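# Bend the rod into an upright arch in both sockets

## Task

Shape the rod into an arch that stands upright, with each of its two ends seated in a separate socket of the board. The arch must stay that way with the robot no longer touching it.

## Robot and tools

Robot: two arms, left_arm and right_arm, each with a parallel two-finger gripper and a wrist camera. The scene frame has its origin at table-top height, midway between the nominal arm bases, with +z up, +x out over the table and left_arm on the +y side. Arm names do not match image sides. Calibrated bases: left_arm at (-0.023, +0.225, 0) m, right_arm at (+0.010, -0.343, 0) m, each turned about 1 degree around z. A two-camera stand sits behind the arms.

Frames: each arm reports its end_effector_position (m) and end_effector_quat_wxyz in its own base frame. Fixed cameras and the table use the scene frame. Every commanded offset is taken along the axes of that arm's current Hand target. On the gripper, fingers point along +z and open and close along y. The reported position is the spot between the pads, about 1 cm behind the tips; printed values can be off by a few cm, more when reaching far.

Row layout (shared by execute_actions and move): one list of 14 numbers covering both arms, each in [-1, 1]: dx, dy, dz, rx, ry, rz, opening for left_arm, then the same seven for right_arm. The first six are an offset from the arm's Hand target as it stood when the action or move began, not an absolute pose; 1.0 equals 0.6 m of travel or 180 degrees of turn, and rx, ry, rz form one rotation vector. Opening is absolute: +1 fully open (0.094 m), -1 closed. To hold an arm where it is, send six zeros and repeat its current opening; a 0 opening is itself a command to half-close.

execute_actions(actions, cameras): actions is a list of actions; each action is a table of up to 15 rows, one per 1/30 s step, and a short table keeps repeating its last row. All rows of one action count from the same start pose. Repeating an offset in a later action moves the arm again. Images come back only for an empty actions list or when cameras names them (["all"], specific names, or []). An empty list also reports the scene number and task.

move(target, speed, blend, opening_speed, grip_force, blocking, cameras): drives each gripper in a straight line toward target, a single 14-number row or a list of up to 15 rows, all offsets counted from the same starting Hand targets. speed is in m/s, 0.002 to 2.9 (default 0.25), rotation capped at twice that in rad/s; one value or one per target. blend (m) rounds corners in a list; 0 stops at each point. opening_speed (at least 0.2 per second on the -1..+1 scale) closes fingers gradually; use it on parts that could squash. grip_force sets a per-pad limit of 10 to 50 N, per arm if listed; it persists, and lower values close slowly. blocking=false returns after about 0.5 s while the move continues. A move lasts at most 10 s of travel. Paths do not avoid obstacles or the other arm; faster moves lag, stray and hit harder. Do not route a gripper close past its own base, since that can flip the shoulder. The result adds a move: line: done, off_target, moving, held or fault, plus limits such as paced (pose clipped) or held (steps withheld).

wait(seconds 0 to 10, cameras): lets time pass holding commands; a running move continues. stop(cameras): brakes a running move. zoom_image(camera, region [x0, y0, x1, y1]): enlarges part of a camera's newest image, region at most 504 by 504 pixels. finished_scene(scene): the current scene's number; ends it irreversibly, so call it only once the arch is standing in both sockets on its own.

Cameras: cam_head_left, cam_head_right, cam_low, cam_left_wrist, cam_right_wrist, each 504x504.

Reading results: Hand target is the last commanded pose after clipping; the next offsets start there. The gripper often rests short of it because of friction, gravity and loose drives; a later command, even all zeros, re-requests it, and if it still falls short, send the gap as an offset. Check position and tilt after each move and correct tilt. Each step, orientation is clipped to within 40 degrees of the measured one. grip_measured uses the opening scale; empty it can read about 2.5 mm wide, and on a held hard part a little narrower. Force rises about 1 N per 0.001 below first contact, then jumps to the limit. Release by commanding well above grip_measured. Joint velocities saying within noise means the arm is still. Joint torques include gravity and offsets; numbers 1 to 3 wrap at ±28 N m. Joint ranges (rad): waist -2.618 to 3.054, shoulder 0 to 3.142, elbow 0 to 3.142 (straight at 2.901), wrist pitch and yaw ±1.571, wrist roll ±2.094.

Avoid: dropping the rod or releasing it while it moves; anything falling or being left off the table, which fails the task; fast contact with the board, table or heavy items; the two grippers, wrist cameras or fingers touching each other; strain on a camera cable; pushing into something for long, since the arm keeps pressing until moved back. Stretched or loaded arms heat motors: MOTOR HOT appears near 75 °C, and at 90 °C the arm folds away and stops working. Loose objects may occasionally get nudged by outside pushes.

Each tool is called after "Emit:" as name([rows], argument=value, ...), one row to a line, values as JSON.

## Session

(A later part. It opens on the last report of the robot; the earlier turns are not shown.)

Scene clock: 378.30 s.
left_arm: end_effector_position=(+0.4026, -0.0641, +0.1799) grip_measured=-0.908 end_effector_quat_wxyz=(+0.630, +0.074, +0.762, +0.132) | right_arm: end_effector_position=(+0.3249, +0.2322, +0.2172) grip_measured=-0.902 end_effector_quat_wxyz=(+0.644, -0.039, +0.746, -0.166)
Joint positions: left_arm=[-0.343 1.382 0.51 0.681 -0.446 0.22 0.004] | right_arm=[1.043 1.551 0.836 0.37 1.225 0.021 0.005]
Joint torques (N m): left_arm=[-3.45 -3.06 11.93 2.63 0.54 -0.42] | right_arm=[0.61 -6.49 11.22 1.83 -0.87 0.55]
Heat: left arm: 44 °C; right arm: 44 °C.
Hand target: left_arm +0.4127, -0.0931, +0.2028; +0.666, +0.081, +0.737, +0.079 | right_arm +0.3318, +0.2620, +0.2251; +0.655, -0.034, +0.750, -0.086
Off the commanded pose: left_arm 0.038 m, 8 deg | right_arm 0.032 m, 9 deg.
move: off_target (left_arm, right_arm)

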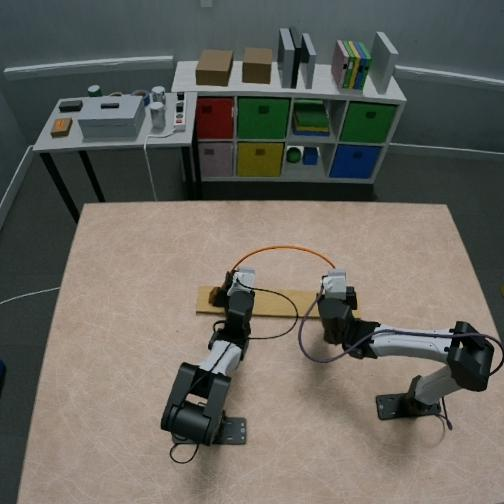

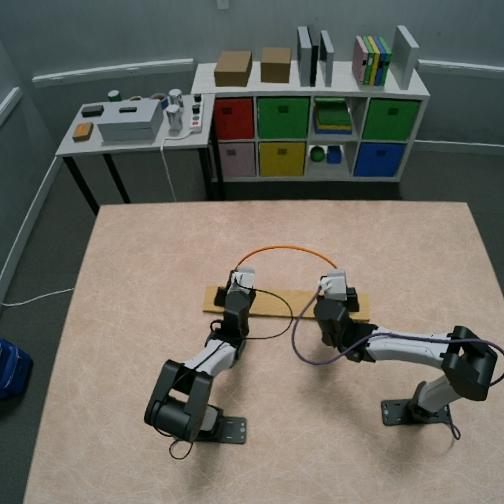

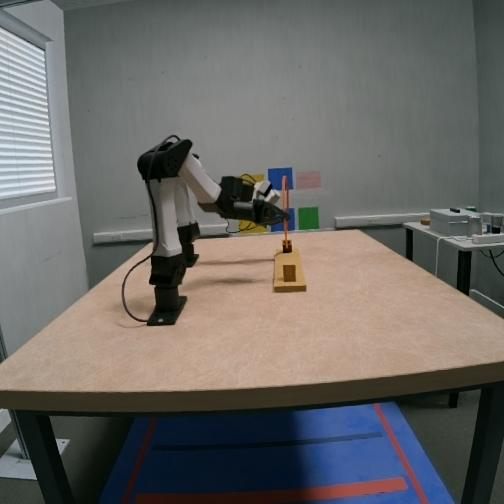

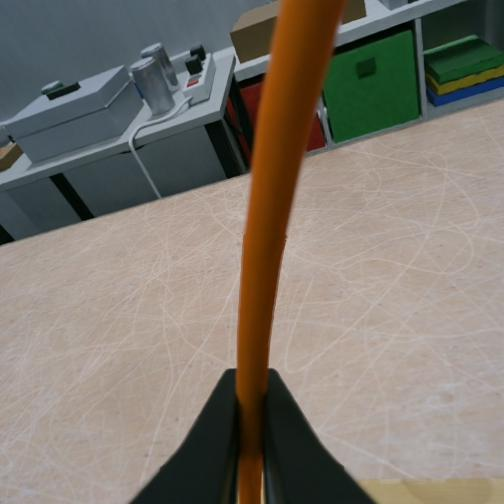

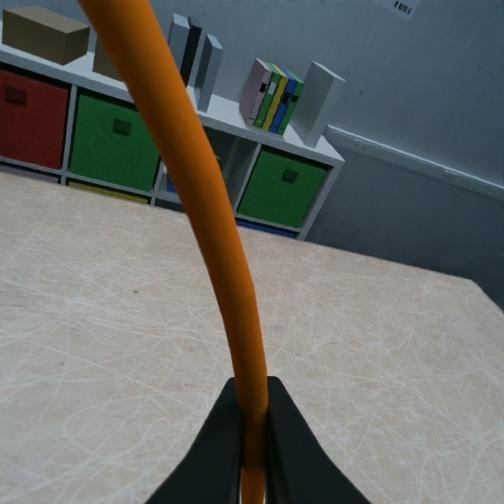

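Emit:
move(target=[0.0427, -0.0060, 0.0227, 0, 0, 0, -1, 0.0712, -0.0070, 0.0258, 0, 0, 0, -1], speed=0.05, cameras=["cam_head_left", "cam_head_right", "cam_low", "cam_left_wrist", "cam_right_wrist"])

Emit:
zoom_image(camera="cam_head_left", region=[200, 240, 260, 310])

Emit:
zoom_image(camera="cam_low", region=[250, 190, 310, 300])

Emit:
zoom_image(camera="cam_head_right", region=[310, 250, 380, 330])

Scene clock: 409.83 s.
left_arm: end_effector_position=(+0.4157, -0.0687, +0.1600) grip_measured=-0.908 end_effector_quat_wxyz=(+0.633, +0.072, +0.759, +0.131) | right_arm: end_effector_position=(+0.3334, +0.2205, +0.1784) grip_measured=-0.902 end_effector_quat_wxyz=(+0.621, -0.050, +0.759, -0.190)
Joint positions: left_arm=[-0.343 1.517 0.51 0.825 -0.446 0.22 0.004] | right_arm=[1.002 1.614 0.788 0.379 1.199 0.058 0.005]
Joint torques (N m): left_arm=[-1.52 -3.75 9.28 2.79 0.76 -0.38] | right_arm=[0.43 -6.84 6.57 2.87 -0.93 0.46]
Heat: left arm: 42 °C; right arm: 42 °C.
Hand target: left_arm +0.4237, -0.0908, +0.1759; +0.666, +0.081, +0.737, +0.079 | right_arm +0.3408, +0.2496, +0.1821; +0.655, -0.034, +0.750, -0.086
Off the commanded pose: left_arm 0.028 m, 8 deg | right_arm 0.030 m, 13 deg.
move: off_target (left_arm, right_arm)

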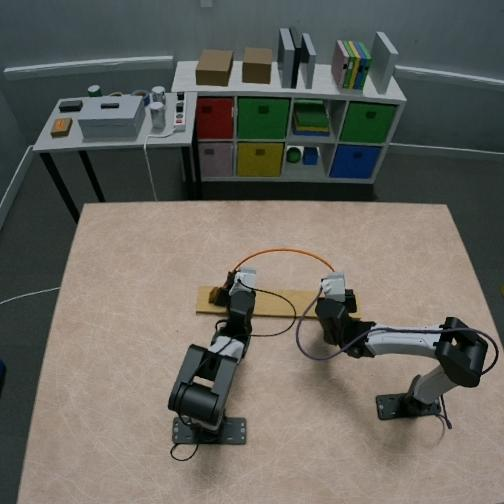

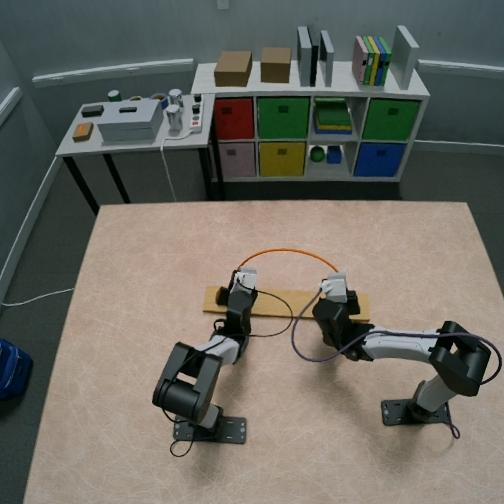

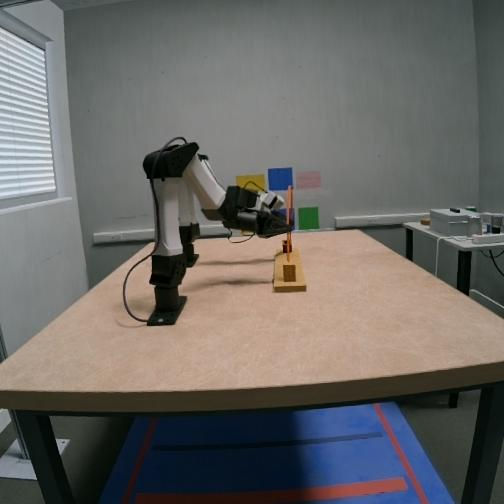

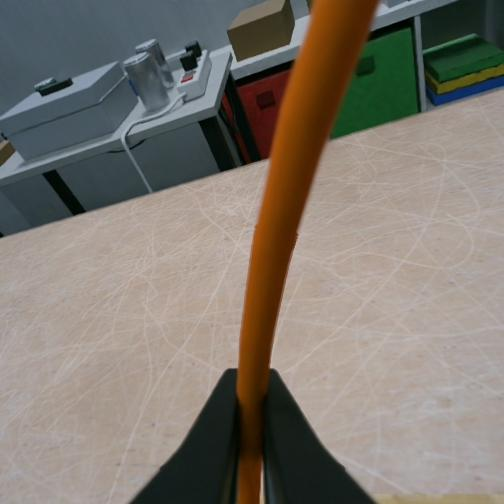

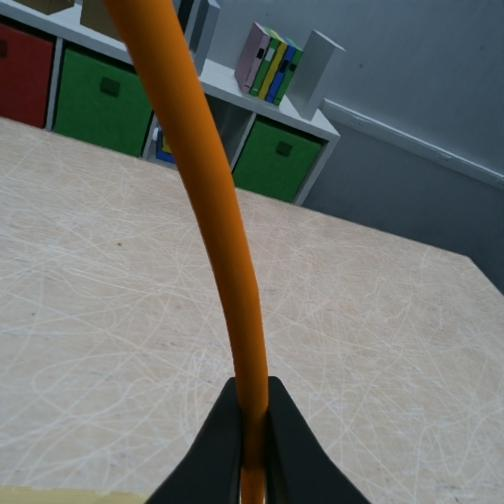

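Scaled by 7.200.

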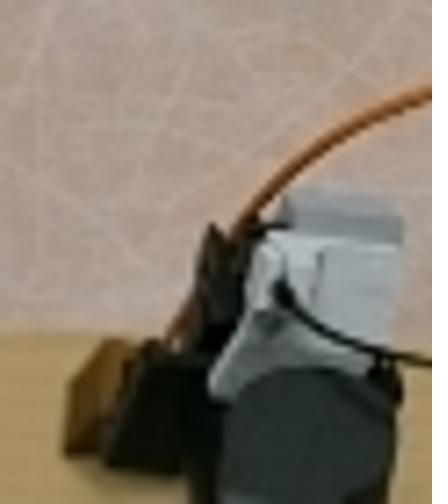

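Scaled by 4.582.

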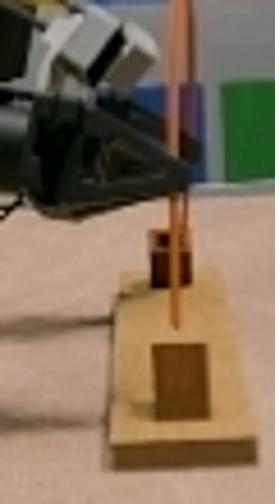

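Scaled by 6.300.

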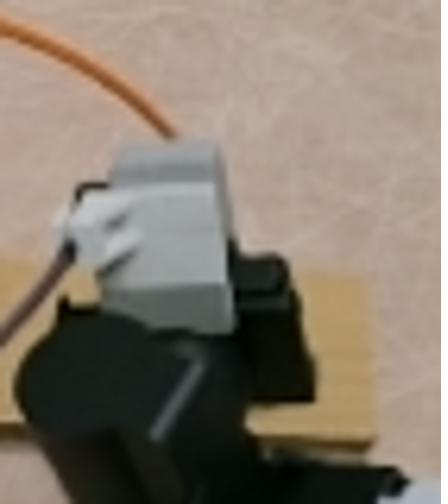

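Emit:
zoom_image(camera="cam_low", region=[275, 225, 305, 255])

Emit:
zoom_image(camera="cam_low", region=[270, 180, 310, 280])

Emit:
zoom_image(camera="cam_head_left", region=[205, 265, 240, 305])

Scaled by 16.800.

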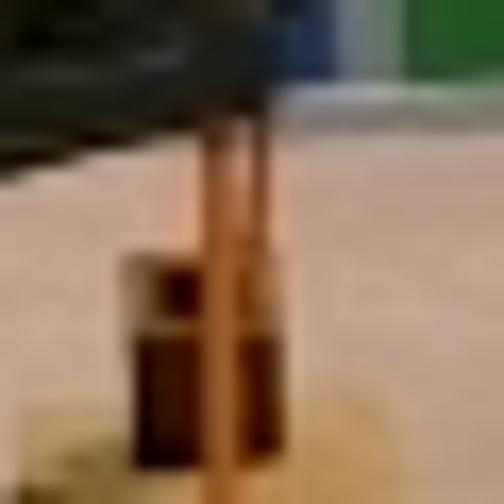

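Scaled by 5.040.

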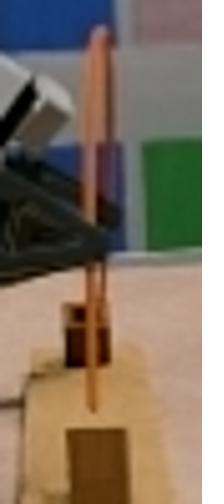

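Scaled by 12.600.

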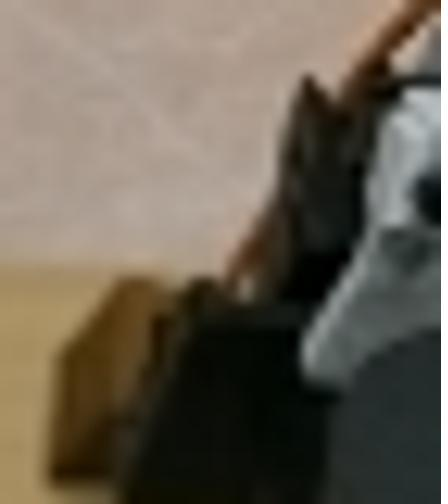

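Emit:
move(target=[0.0178, 0.0088, -0.0192, 0, 0, 0, -1, 0.0060, 0.0013, 0.0042, -0.0029, 0, 0.0164, -1], speed=0.05, cameras=["cam_head_left", "cam_low"])

Emit:
zoom_image(camera="cam_low", region=[275, 225, 305, 255])

Emit:
zoom_image(camera="cam_low", region=[265, 220, 315, 300])

Emit:
zoom_image(camera="cam_head_left", region=[205, 265, 240, 305])

Scene clock: 456.33 s.
left_arm: end_effector_position=(+0.4109, -0.0637, +0.1565) grip_measured=-0.908 end_effector_quat_wxyz=(+0.637, +0.067, +0.756, +0.133) | right_arm: end_effector_position=(+0.3355, +0.2228, +0.1717) grip_measured=-0.902 end_effector_quat_wxyz=(+0.621, -0.044, +0.764, -0.169)
Joint positions: left_arm=[-0.335 1.517 0.475 0.871 -0.446 0.22 0.004] | right_arm=[0.995 1.623 0.778 0.396 1.166 0.095 0.005]
Joint torques (N m): left_arm=[-1.21 -5.16 6.26 2.77 0.86 -0.37] | right_arm=[0.21 -6.98 6.57 2.96 -0.77 0.53]
Heat: left arm: 45 °C; right arm: 44 °C.
Hand target: left_arm +0.4113, -0.0832, +0.1679; +0.666, +0.081, +0.737, +0.079 | right_arm +0.3428, +0.2495, +0.1781; +0.657, -0.017, +0.751, -0.066
Off the commanded pose: left_arm 0.023 m, 8 deg | right_arm 0.028 m, 13 deg.
move: off_target (left_arm, right_arm)
Images, in order (width x height): cam_head_left 504x504, cam_low 504x504.

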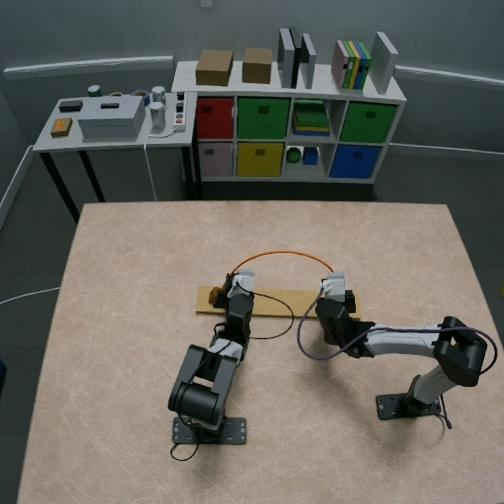

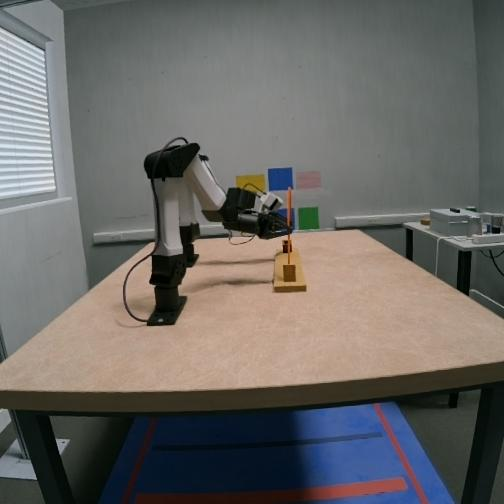

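Scaled by 16.800.

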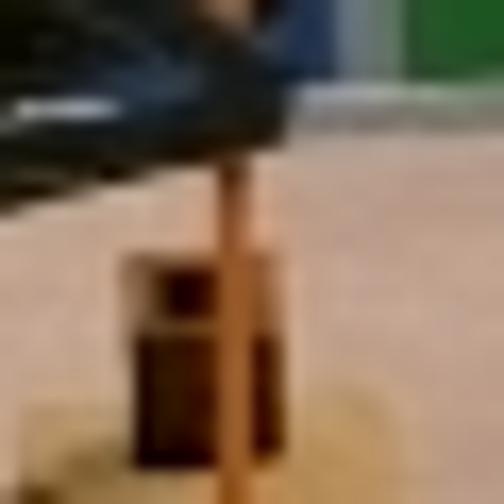

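Scaled by 6.300.

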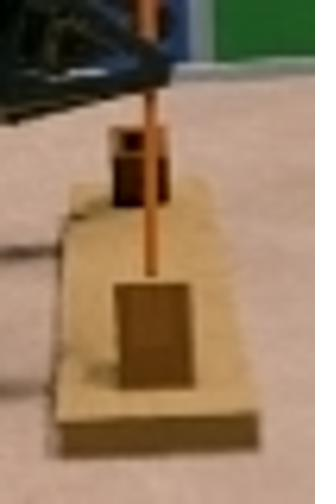

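Scaled by 12.600.

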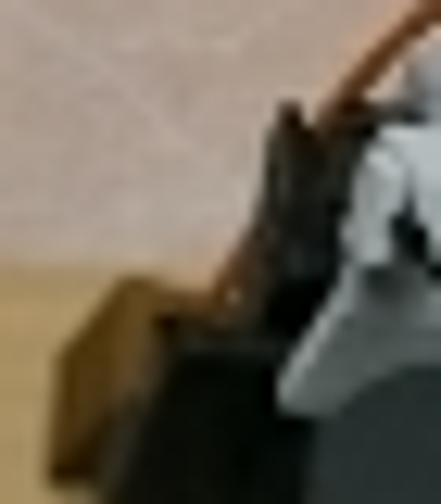

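Emit:
move([
  [0.0023, 0.0030, -0.0165, 0, 0, 0, -1, 0.0008, -0.0082, 0.0023, 0, 0, 0, -1],
  [0.0322, 0.0055, -0.0137, 0, 0, 0, -1, 0.0252, -0.0130, 0.0060, 0, 0, 0, -1],
], speed=0.04, cameras=["cam_head_left", "cam_low", "cam_head_right"])

Emit:
zoom_image(camera="cam_low", region=[275, 225, 305, 255])

Emit:
zoom_image(camera="cam_low", region=[265, 220, 315, 300])

Emit:
zoom_image(camera="cam_head_left", region=[205, 265, 240, 305])

Scene clock: 487.00 s.
left_arm: end_effector_position=(+0.4003, -0.0610, +0.1453) grip_measured=-0.908 end_effector_quat_wxyz=(+0.644, +0.071, +0.752, +0.123) | right_arm: end_effector_position=(+0.3366, +0.2186, +0.1550) grip_measured=-0.902 end_effector_quat_wxyz=(+0.623, -0.042, +0.767, -0.148)
Joint positions: left_arm=[-0.326 1.533 0.401 0.978 -0.417 0.22 0.004] | right_arm=[0.977 1.64 0.713 0.5 1.12 0.101 0.005]
Joint torques (N m): left_arm=[-0.66 -3.51 5.79 2.78 0.73 -0.36] | right_arm=[-0.25 -6.61 6.23 3.02 -0.53 0.3]
Heat: left arm: 46 °C; right arm: 51 °C.
Hand target: left_arm +0.4012, -0.0758, +0.1506; +0.666, +0.081, +0.737, +0.079 | right_arm +0.3439, +0.2397, +0.1637; +0.656, -0.017, +0.751, -0.066
Off the commanded pose: left_arm 0.016 m, 6 deg | right_arm 0.024 m, 11 deg.
move: off_target (left_arm, right_arm)
Images, in order (width x height): cam_head_left 504x504, cam_head_right 504x504, cam_low 504x504.

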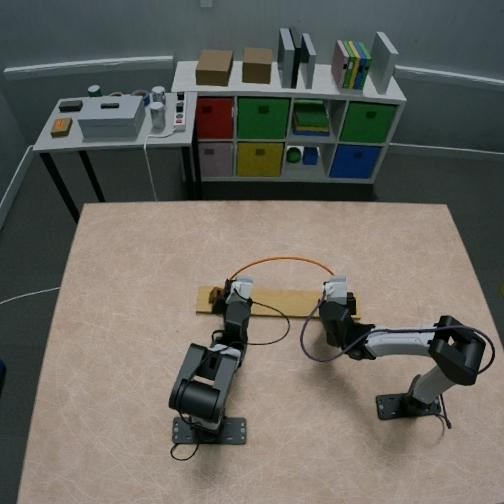

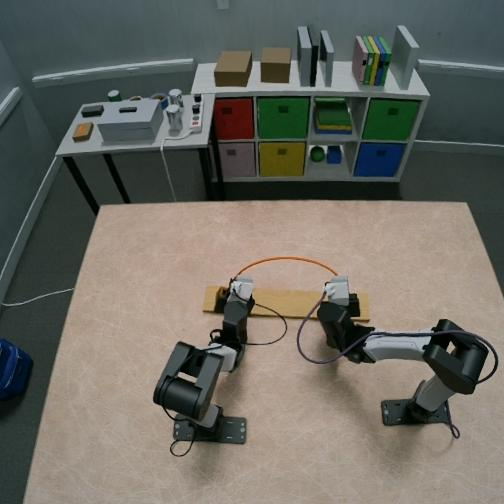

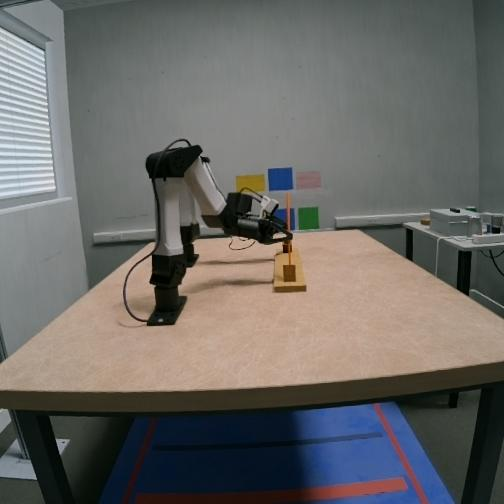

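Scaled by 16.800.

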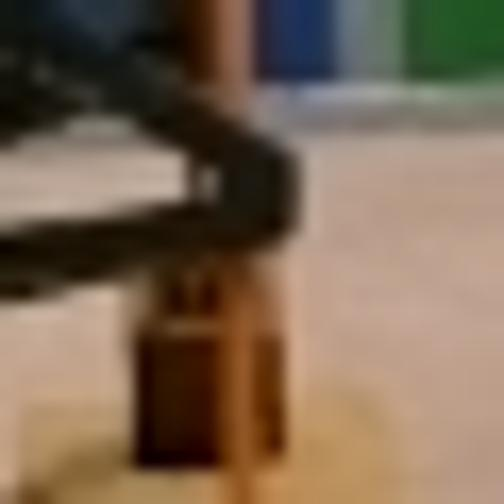

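Scaled by 6.300.

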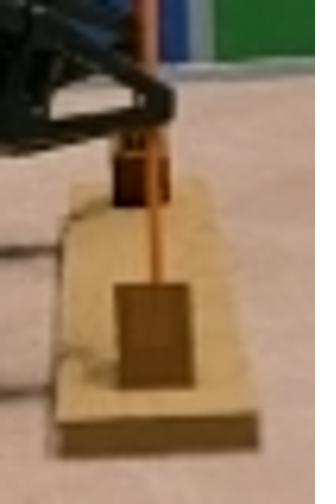

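Scaled by 12.600.

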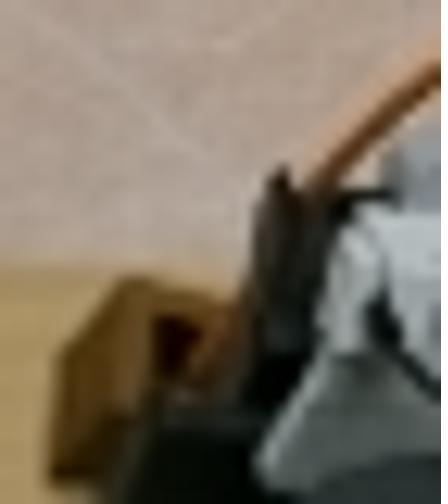

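Emit:
zoom_image(camera="cam_head_left", region=[212, 280, 232, 300])

Emit:
zoom_image(camera="cam_head_right", region=[215, 275, 245, 305])

Emit:
zoom_image(camera="cam_head_left", region=[315, 260, 365, 310])

Emit:
zoom_image(camera="cam_low", region=[280, 250, 300, 280])

Scaled by 25.200.

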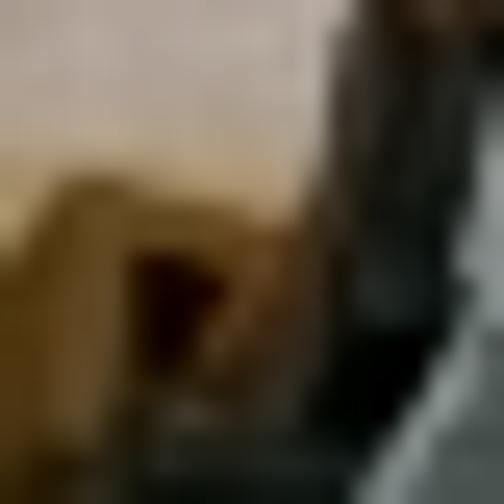

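Scaled by 16.800.

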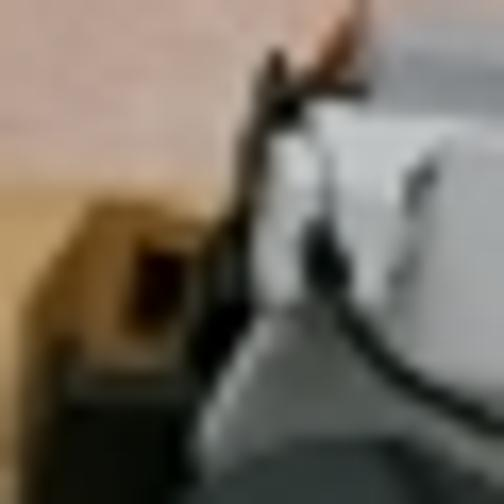

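Scaled by 10.080.

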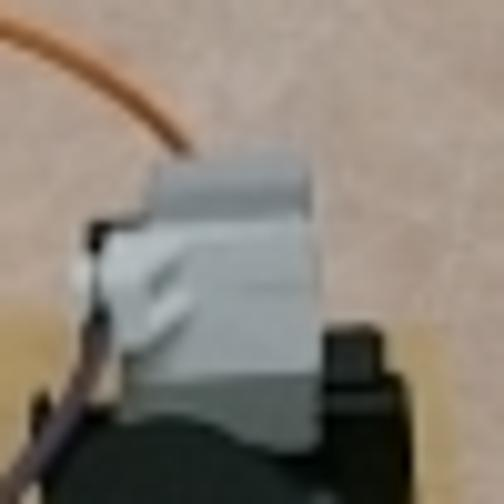

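Scaled by 16.800.

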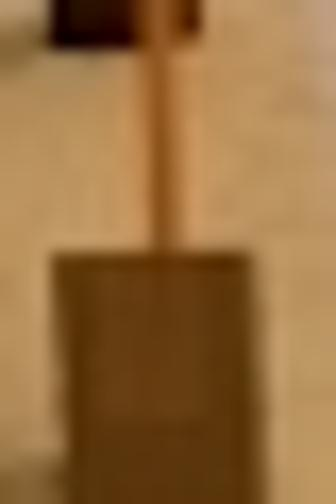

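Emit:
move(target=[0.0425, 0.0072, 0.0042, 0, 0, 0, -1, 0.0333, -0.0120, 0.0053, 0, 0, 0, -1], speed=0.04, cameras=["cam_head_left", "cam_low", "cam_left_wrist", "cam_right_wrist"])

Emit:
zoom_image(camera="cam_low", region=[270, 230, 310, 290])

Emit:
zoom_image(camera="cam_head_left", region=[205, 270, 240, 305])

Scene clock: 532.73 s.
left_arm: end_effector_position=(+0.4018, -0.0563, +0.1223) grip_measured=-0.908 end_effector_quat_wxyz=(+0.647, +0.078, +0.749, +0.115) | right_arm: end_effector_position=(+0.3369, +0.2148, +0.1357) grip_measured=-0.902 end_effector_quat_wxyz=(+0.624, -0.050, +0.767, -0.142)
Joint positions: left_arm=[-0.29 1.659 0.359 1.155 -0.358 0.229 0.004] | right_arm=[0.964 1.682 0.649 0.631 1.09 0.072 0.005]
Joint torques (N m): left_arm=[-0.24 -3.74 4.74 2.75 0.57 -0.43] | right_arm=[-0.88 -6.75 5.49 2.96 -0.42 0.42]
Heat: left arm: 49 °C; right arm: 58 °C.
Hand target: left_arm +0.4013, -0.0659, +0.1268; +0.667, +0.081, +0.737, +0.079 | right_arm +0.3438, +0.2301, +0.1444; +0.656, -0.017, +0.751, -0.066
Off the commanded pose: left_arm 0.010 m, 5 deg | right_arm 0.019 m, 10 deg.
move: off_target (left_arm, right_arm)
Images, in order (width x height): cam_head_left 504x504, cam_low 504x504, cam_left_wrist 504x504, cam_right_wrist 504x504.

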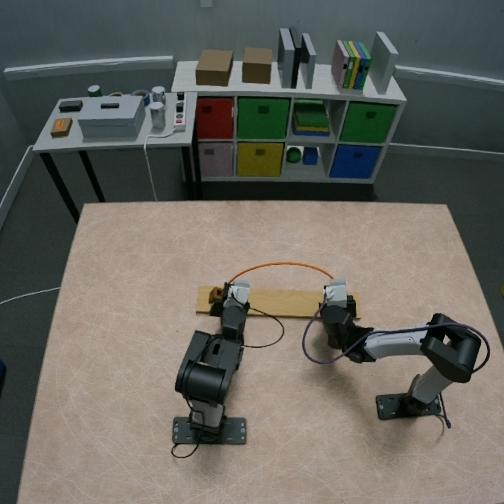

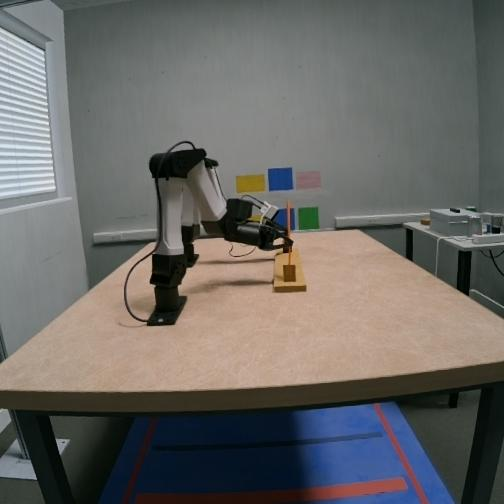

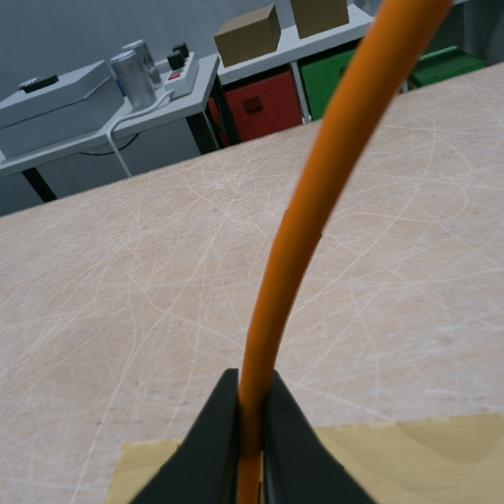

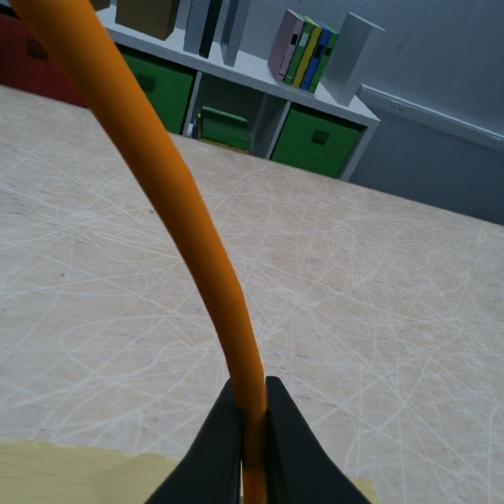

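Scaled by 8.400.

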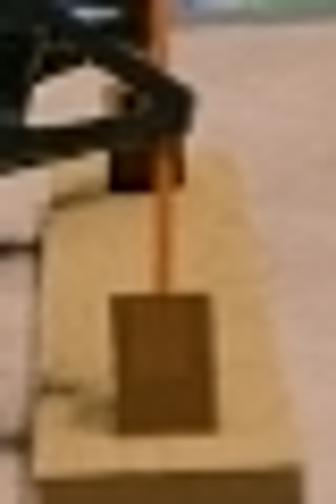

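Scaled by 14.400.

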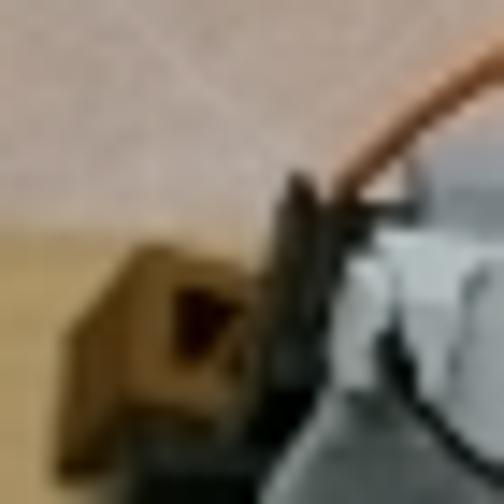

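Emit:
zoom_image(camera="cam_head_left", region=[315, 265, 365, 325])

Emit:
zoom_image(camera="cam_low", region=[278, 245, 302, 275])

Emit:
zoom_image(camera="cam_head_left", region=[212, 282, 230, 300])

Scaled by 8.400.

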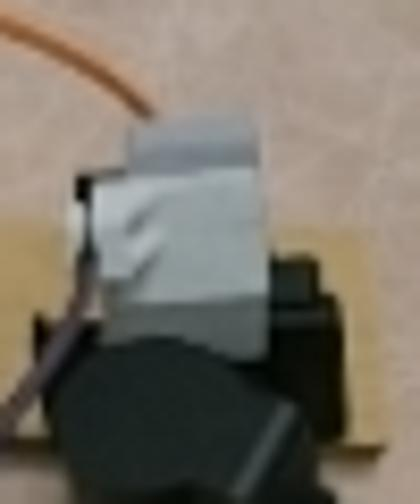

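Scaled by 16.800.

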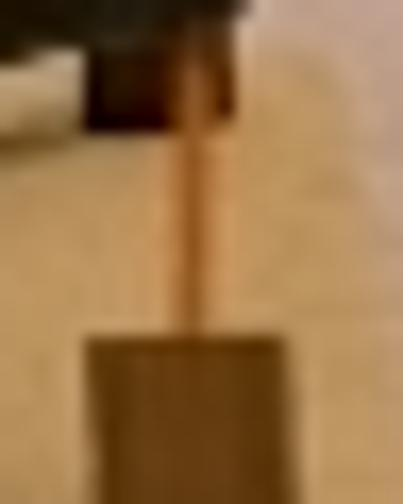

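Scaled by 28.000.

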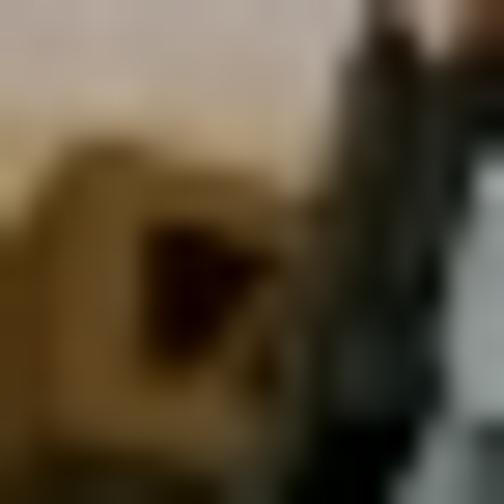

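Emit:
move(target=[0.0455, 0.0095, 0.0043, 0, 0, 0, -1, 0.0375, -0.0147, 0.0062, 0, 0, 0, -1], speed=0.04, cameras=["cam_head_left", "cam_low", "cam_head_right"])

Emit:
zoom_image(camera="cam_low", region=[250, 190, 320, 290])

Emit:
zoom_image(camera="cam_head_left", region=[205, 270, 240, 305])

Scene clock: 567.63 s.
left_arm: end_effector_position=(+0.4048, -0.0516, +0.1174) grip_measured=-0.908 end_effector_quat_wxyz=(+0.680, +0.079, +0.722, +0.103) | right_arm: end_effector_position=(+0.3395, +0.2098, +0.1332) grip_measured=-0.901 end_effector_quat_wxyz=(+0.649, -0.028, +0.750, -0.123)
Joint positions: left_arm=[-0.249 1.811 0.33 1.423 -0.289 0.243 0.004] | right_arm=[0.949 1.734 0.588 0.87 1.084 0.021 0.005]
Joint torques (N m): left_arm=[0.21 -3.33 3.17 2.04 0.37 -0.51] | right_arm=[-1.62 -5.15 3.7 2.3 -0.69 0.62]
Heat: left arm: 48 °C; right arm: 55 °C.
Hand target: left_arm +0.4012, -0.0541, +0.1013; +0.666, +0.081, +0.737, +0.079 | right_arm +0.3438, +0.2186, +0.1229; +0.656, -0.017, +0.751, -0.066
Off the commanded pose: left_arm 0.017 m, 4 deg | right_arm 0.014 m, 7 deg.
move: off_target (left_arm, right_arm)
Images, in order (width x height): cam_head_left 504x504, cam_head_right 504x504, cam_low 504x504.

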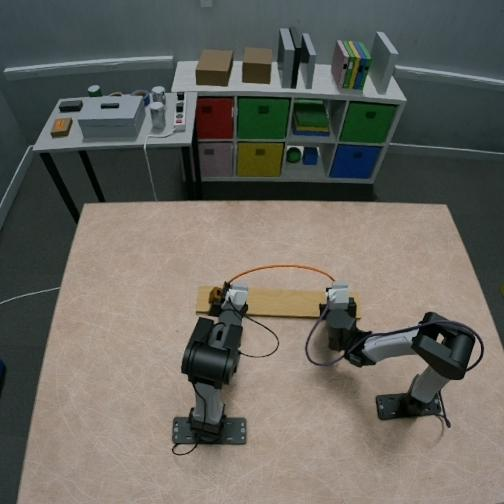

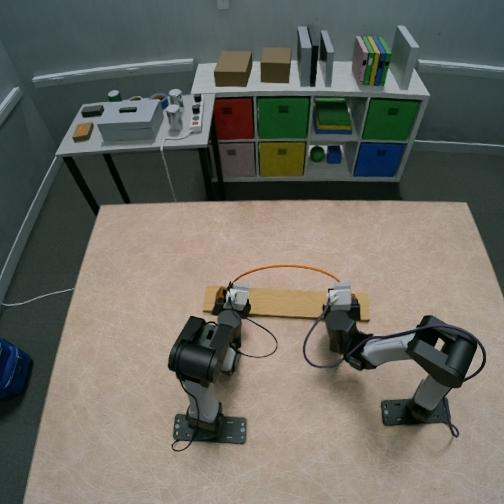

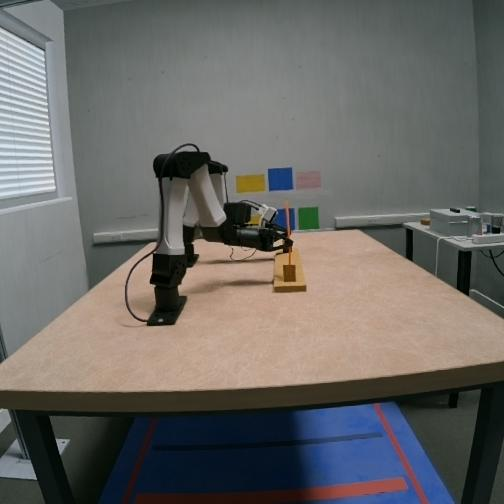

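Scaled by 5.040.

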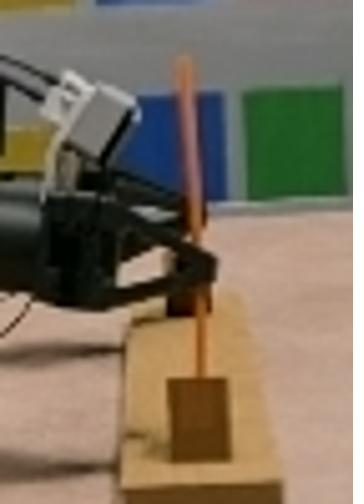

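Scaled by 14.400.

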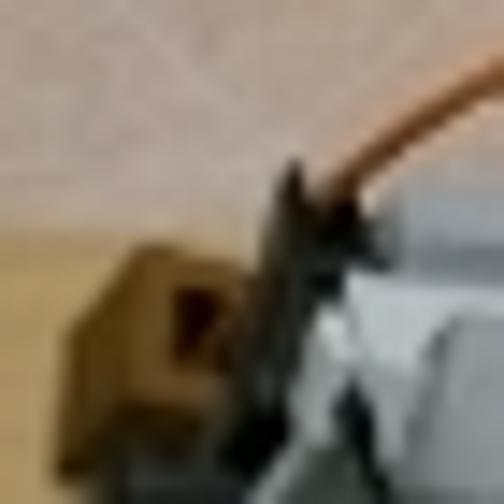

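Emit:
move([
  [-0.0202, 0.0063, 0.0013, 0, 0, 0, -1, -0.0110, -0.0152, -0.0057, 0, 0, 0, -1],
  [-0.0202, 0.0063, 0.0013, 0, 0, 0, -0.3, -0.0110, -0.0152, -0.0057, 0, 0, 0, -0.3],
], speed=0.04, opening_speed=0.5, cameras=["all"])

Emit:
zoom_image(camera="cam_low", region=[240, 180, 320, 290])

Emit:
zoom_image(camera="cam_head_left", region=[195, 250, 265, 320])

Emit:
zoom_image(camera="cam_head_left", region=[300, 250, 370, 320])

Scene clock: 595.37 s.
left_arm: end_effector_position=(+0.4047, -0.0506, +0.1180) grip_measured=-0.303 end_effector_quat_wxyz=(+0.675, +0.080, +0.728, +0.093) | right_arm: end_effector_position=(+0.3406, +0.2116, +0.1290) grip_measured=-0.303 end_effector_quat_wxyz=(+0.653, -0.027, +0.753, -0.079)
Joint positions: left_arm=[-0.236 1.779 0.33 1.374 -0.263 0.227 0.033] | right_arm=[0.93 1.726 0.55 0.922 0.999 0.058 0.033]
Joint torques (N m): left_arm=[-0.28 -6.53 4.81 1.69 0.18 -0.33] | right_arm=[-0.87 -8.51 4.33 1.94 0 0.12]
Heat: left arm: 44 °C; right arm: 51 °C.
Hand target: left_arm +0.4033, -0.0531, +0.1138; +0.666, +0.081, +0.737, +0.079 | right_arm +0.3408, +0.2105, +0.1310; +0.656, -0.017, +0.751, -0.066
Off the commanded pose: left_arm 0.005 m, 2 deg | right_arm 0.002 m, 2 deg.
move: done; target 2's new opening was sent with right_arm's hand 0.004 m and 6 deg from that target

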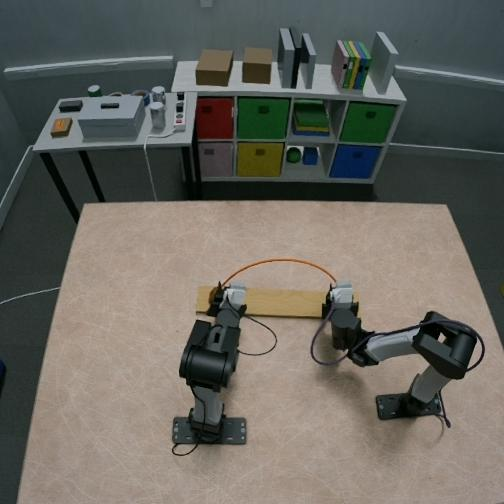

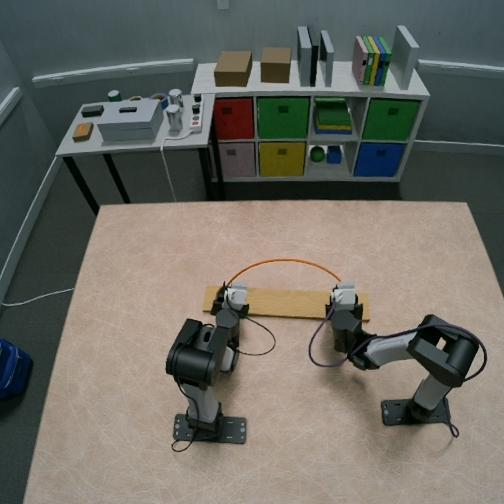

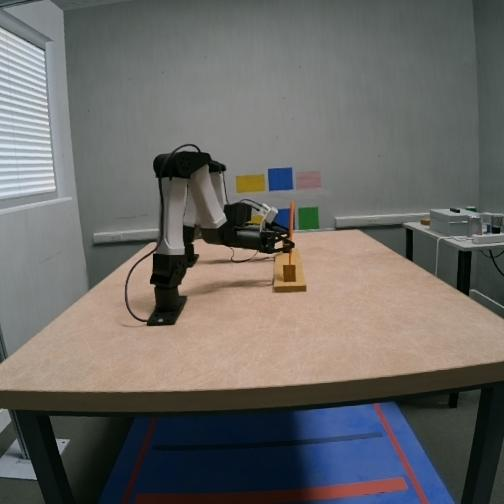

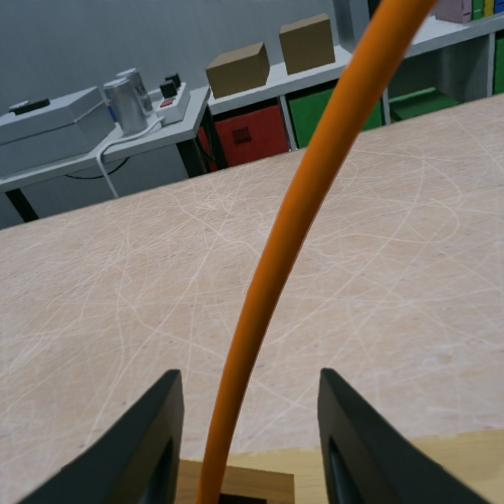

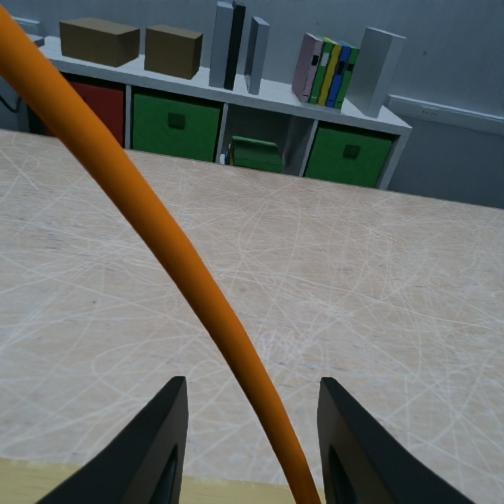

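Scaled by 4.582.

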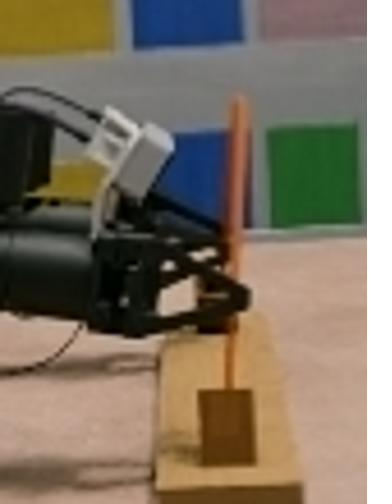

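Scaled by 7.200.

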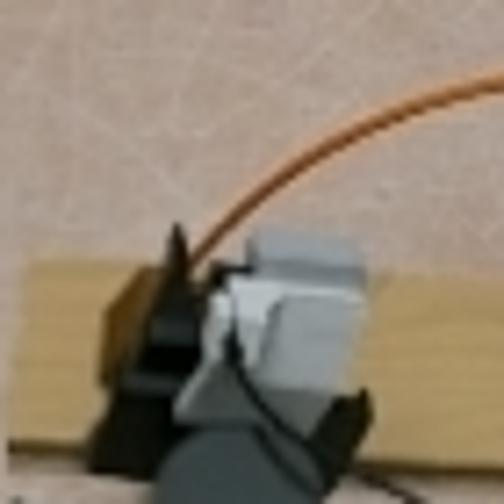

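Scaled by 7.200.

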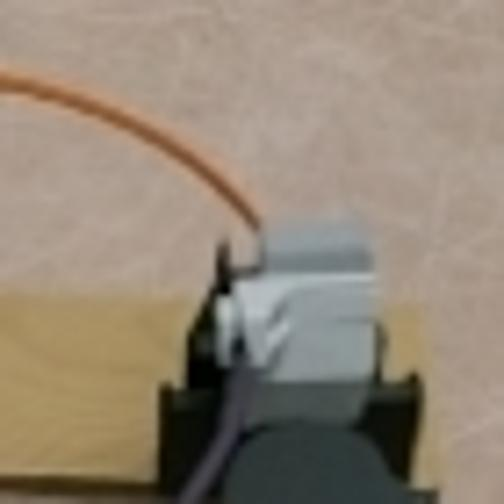

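Emit:
move([
  [0, 0, 0, 0, 0, 0, 0.2, 0, 0, 0, 0, 0, 0, 0.2],
  [0, 0, -0.15, 0, 0, 0, 0.2, 0, 0, -0.15, 0, 0, 0, 0.2],
], speed=[0.05, 0.08], opening_speed=0.6, cameras=["all"])

Emit:
zoom_image(camera="cam_head_left", region=[190, 240, 300, 330])

Emit:
zoom_image(camera="cam_head_left", region=[280, 240, 390, 330])

Emit:
zoom_image(camera="cam_low", region=[240, 180, 320, 300])

Scene clock: 624.20 s.
left_arm: end_effector_position=(+0.3178, -0.0555, +0.1324) grip_measured=+0.197 end_effector_quat_wxyz=(+0.680, +0.086, +0.723, +0.080) | right_arm: end_effector_position=(+0.2532, +0.2187, +0.1338) grip_measured=+0.197 end_effector_quat_wxyz=(+0.653, -0.031, +0.753, -0.069)
Joint positions: left_arm=[-0.367 1.356 0.027 1.264 -0.366 0.212 0.056] | right_arm=[1.231 1.524 0.453 0.601 1.265 0.303 0.056]
Joint torques (N m): left_arm=[-1.16 -3.38 4.7 1.66 -0.11 -0.32] | right_arm=[0.16 -8.9 6.71 1.17 0.53 0.12]
Heat: left arm: 40 °C; right arm: 48 °C.
Hand target: left_arm +0.3137, -0.0540, +0.1228; +0.667, +0.081, +0.737, +0.079 | right_arm +0.2519, +0.2174, +0.1427; +0.657, -0.017, +0.751, -0.066
Off the commanded pose: left_arm 0.011 m, 2 deg | right_arm 0.009 m, 2 deg.
move: off_target (left_arm)

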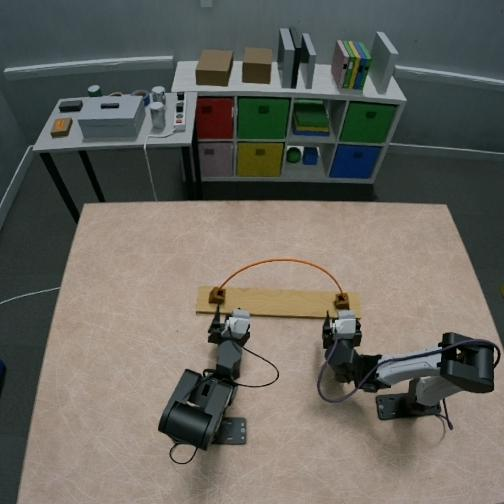

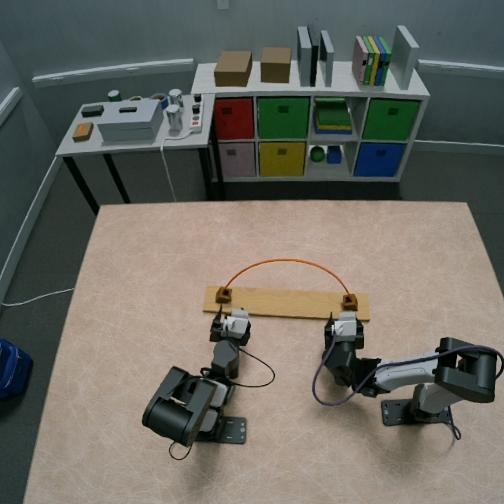

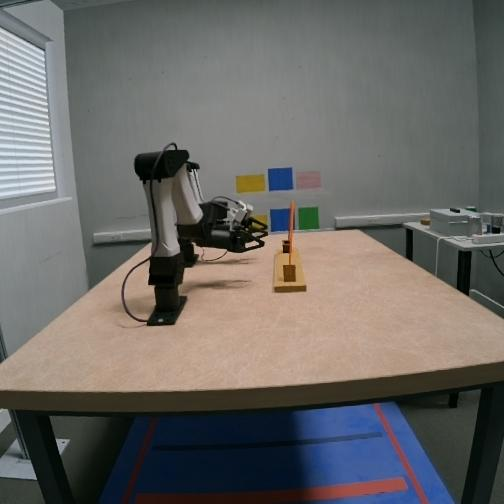

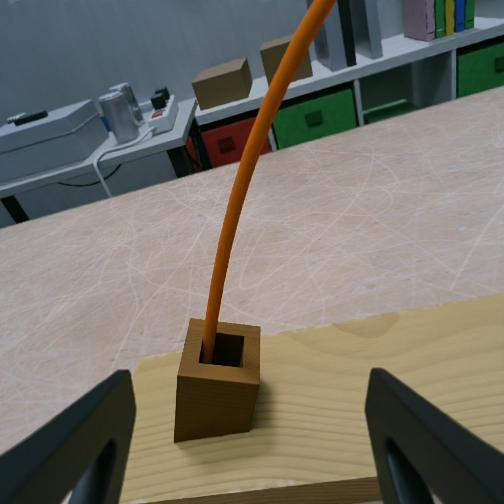

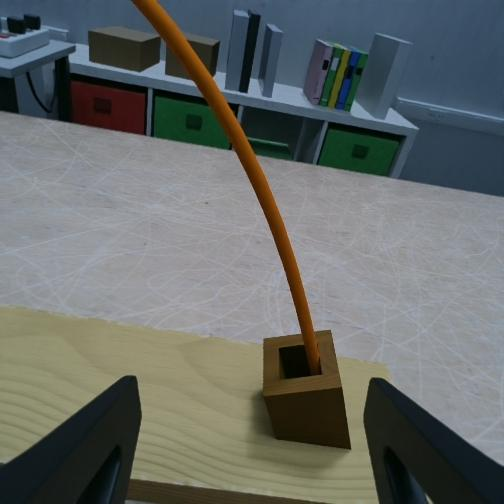

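Scaled by 4.582.

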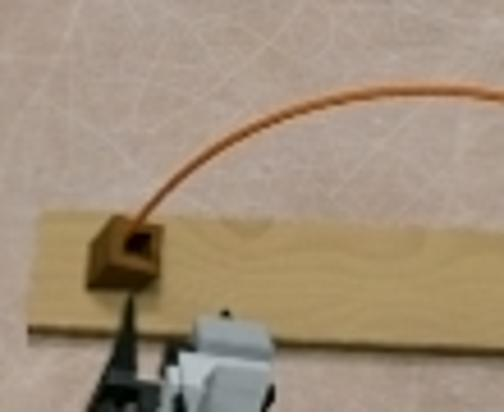

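Scaled by 4.582.

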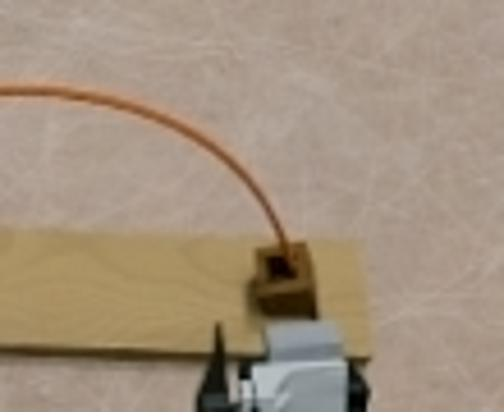

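Scaled by 4.200.

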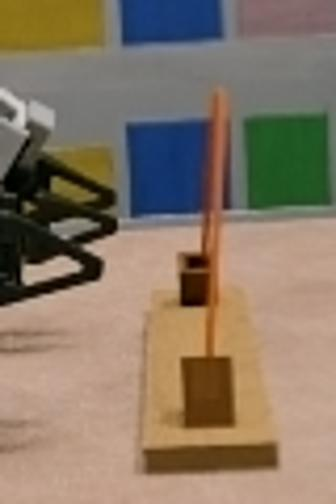

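Emit:
finished_scene(scene=2)

The scene is finished: the task was done.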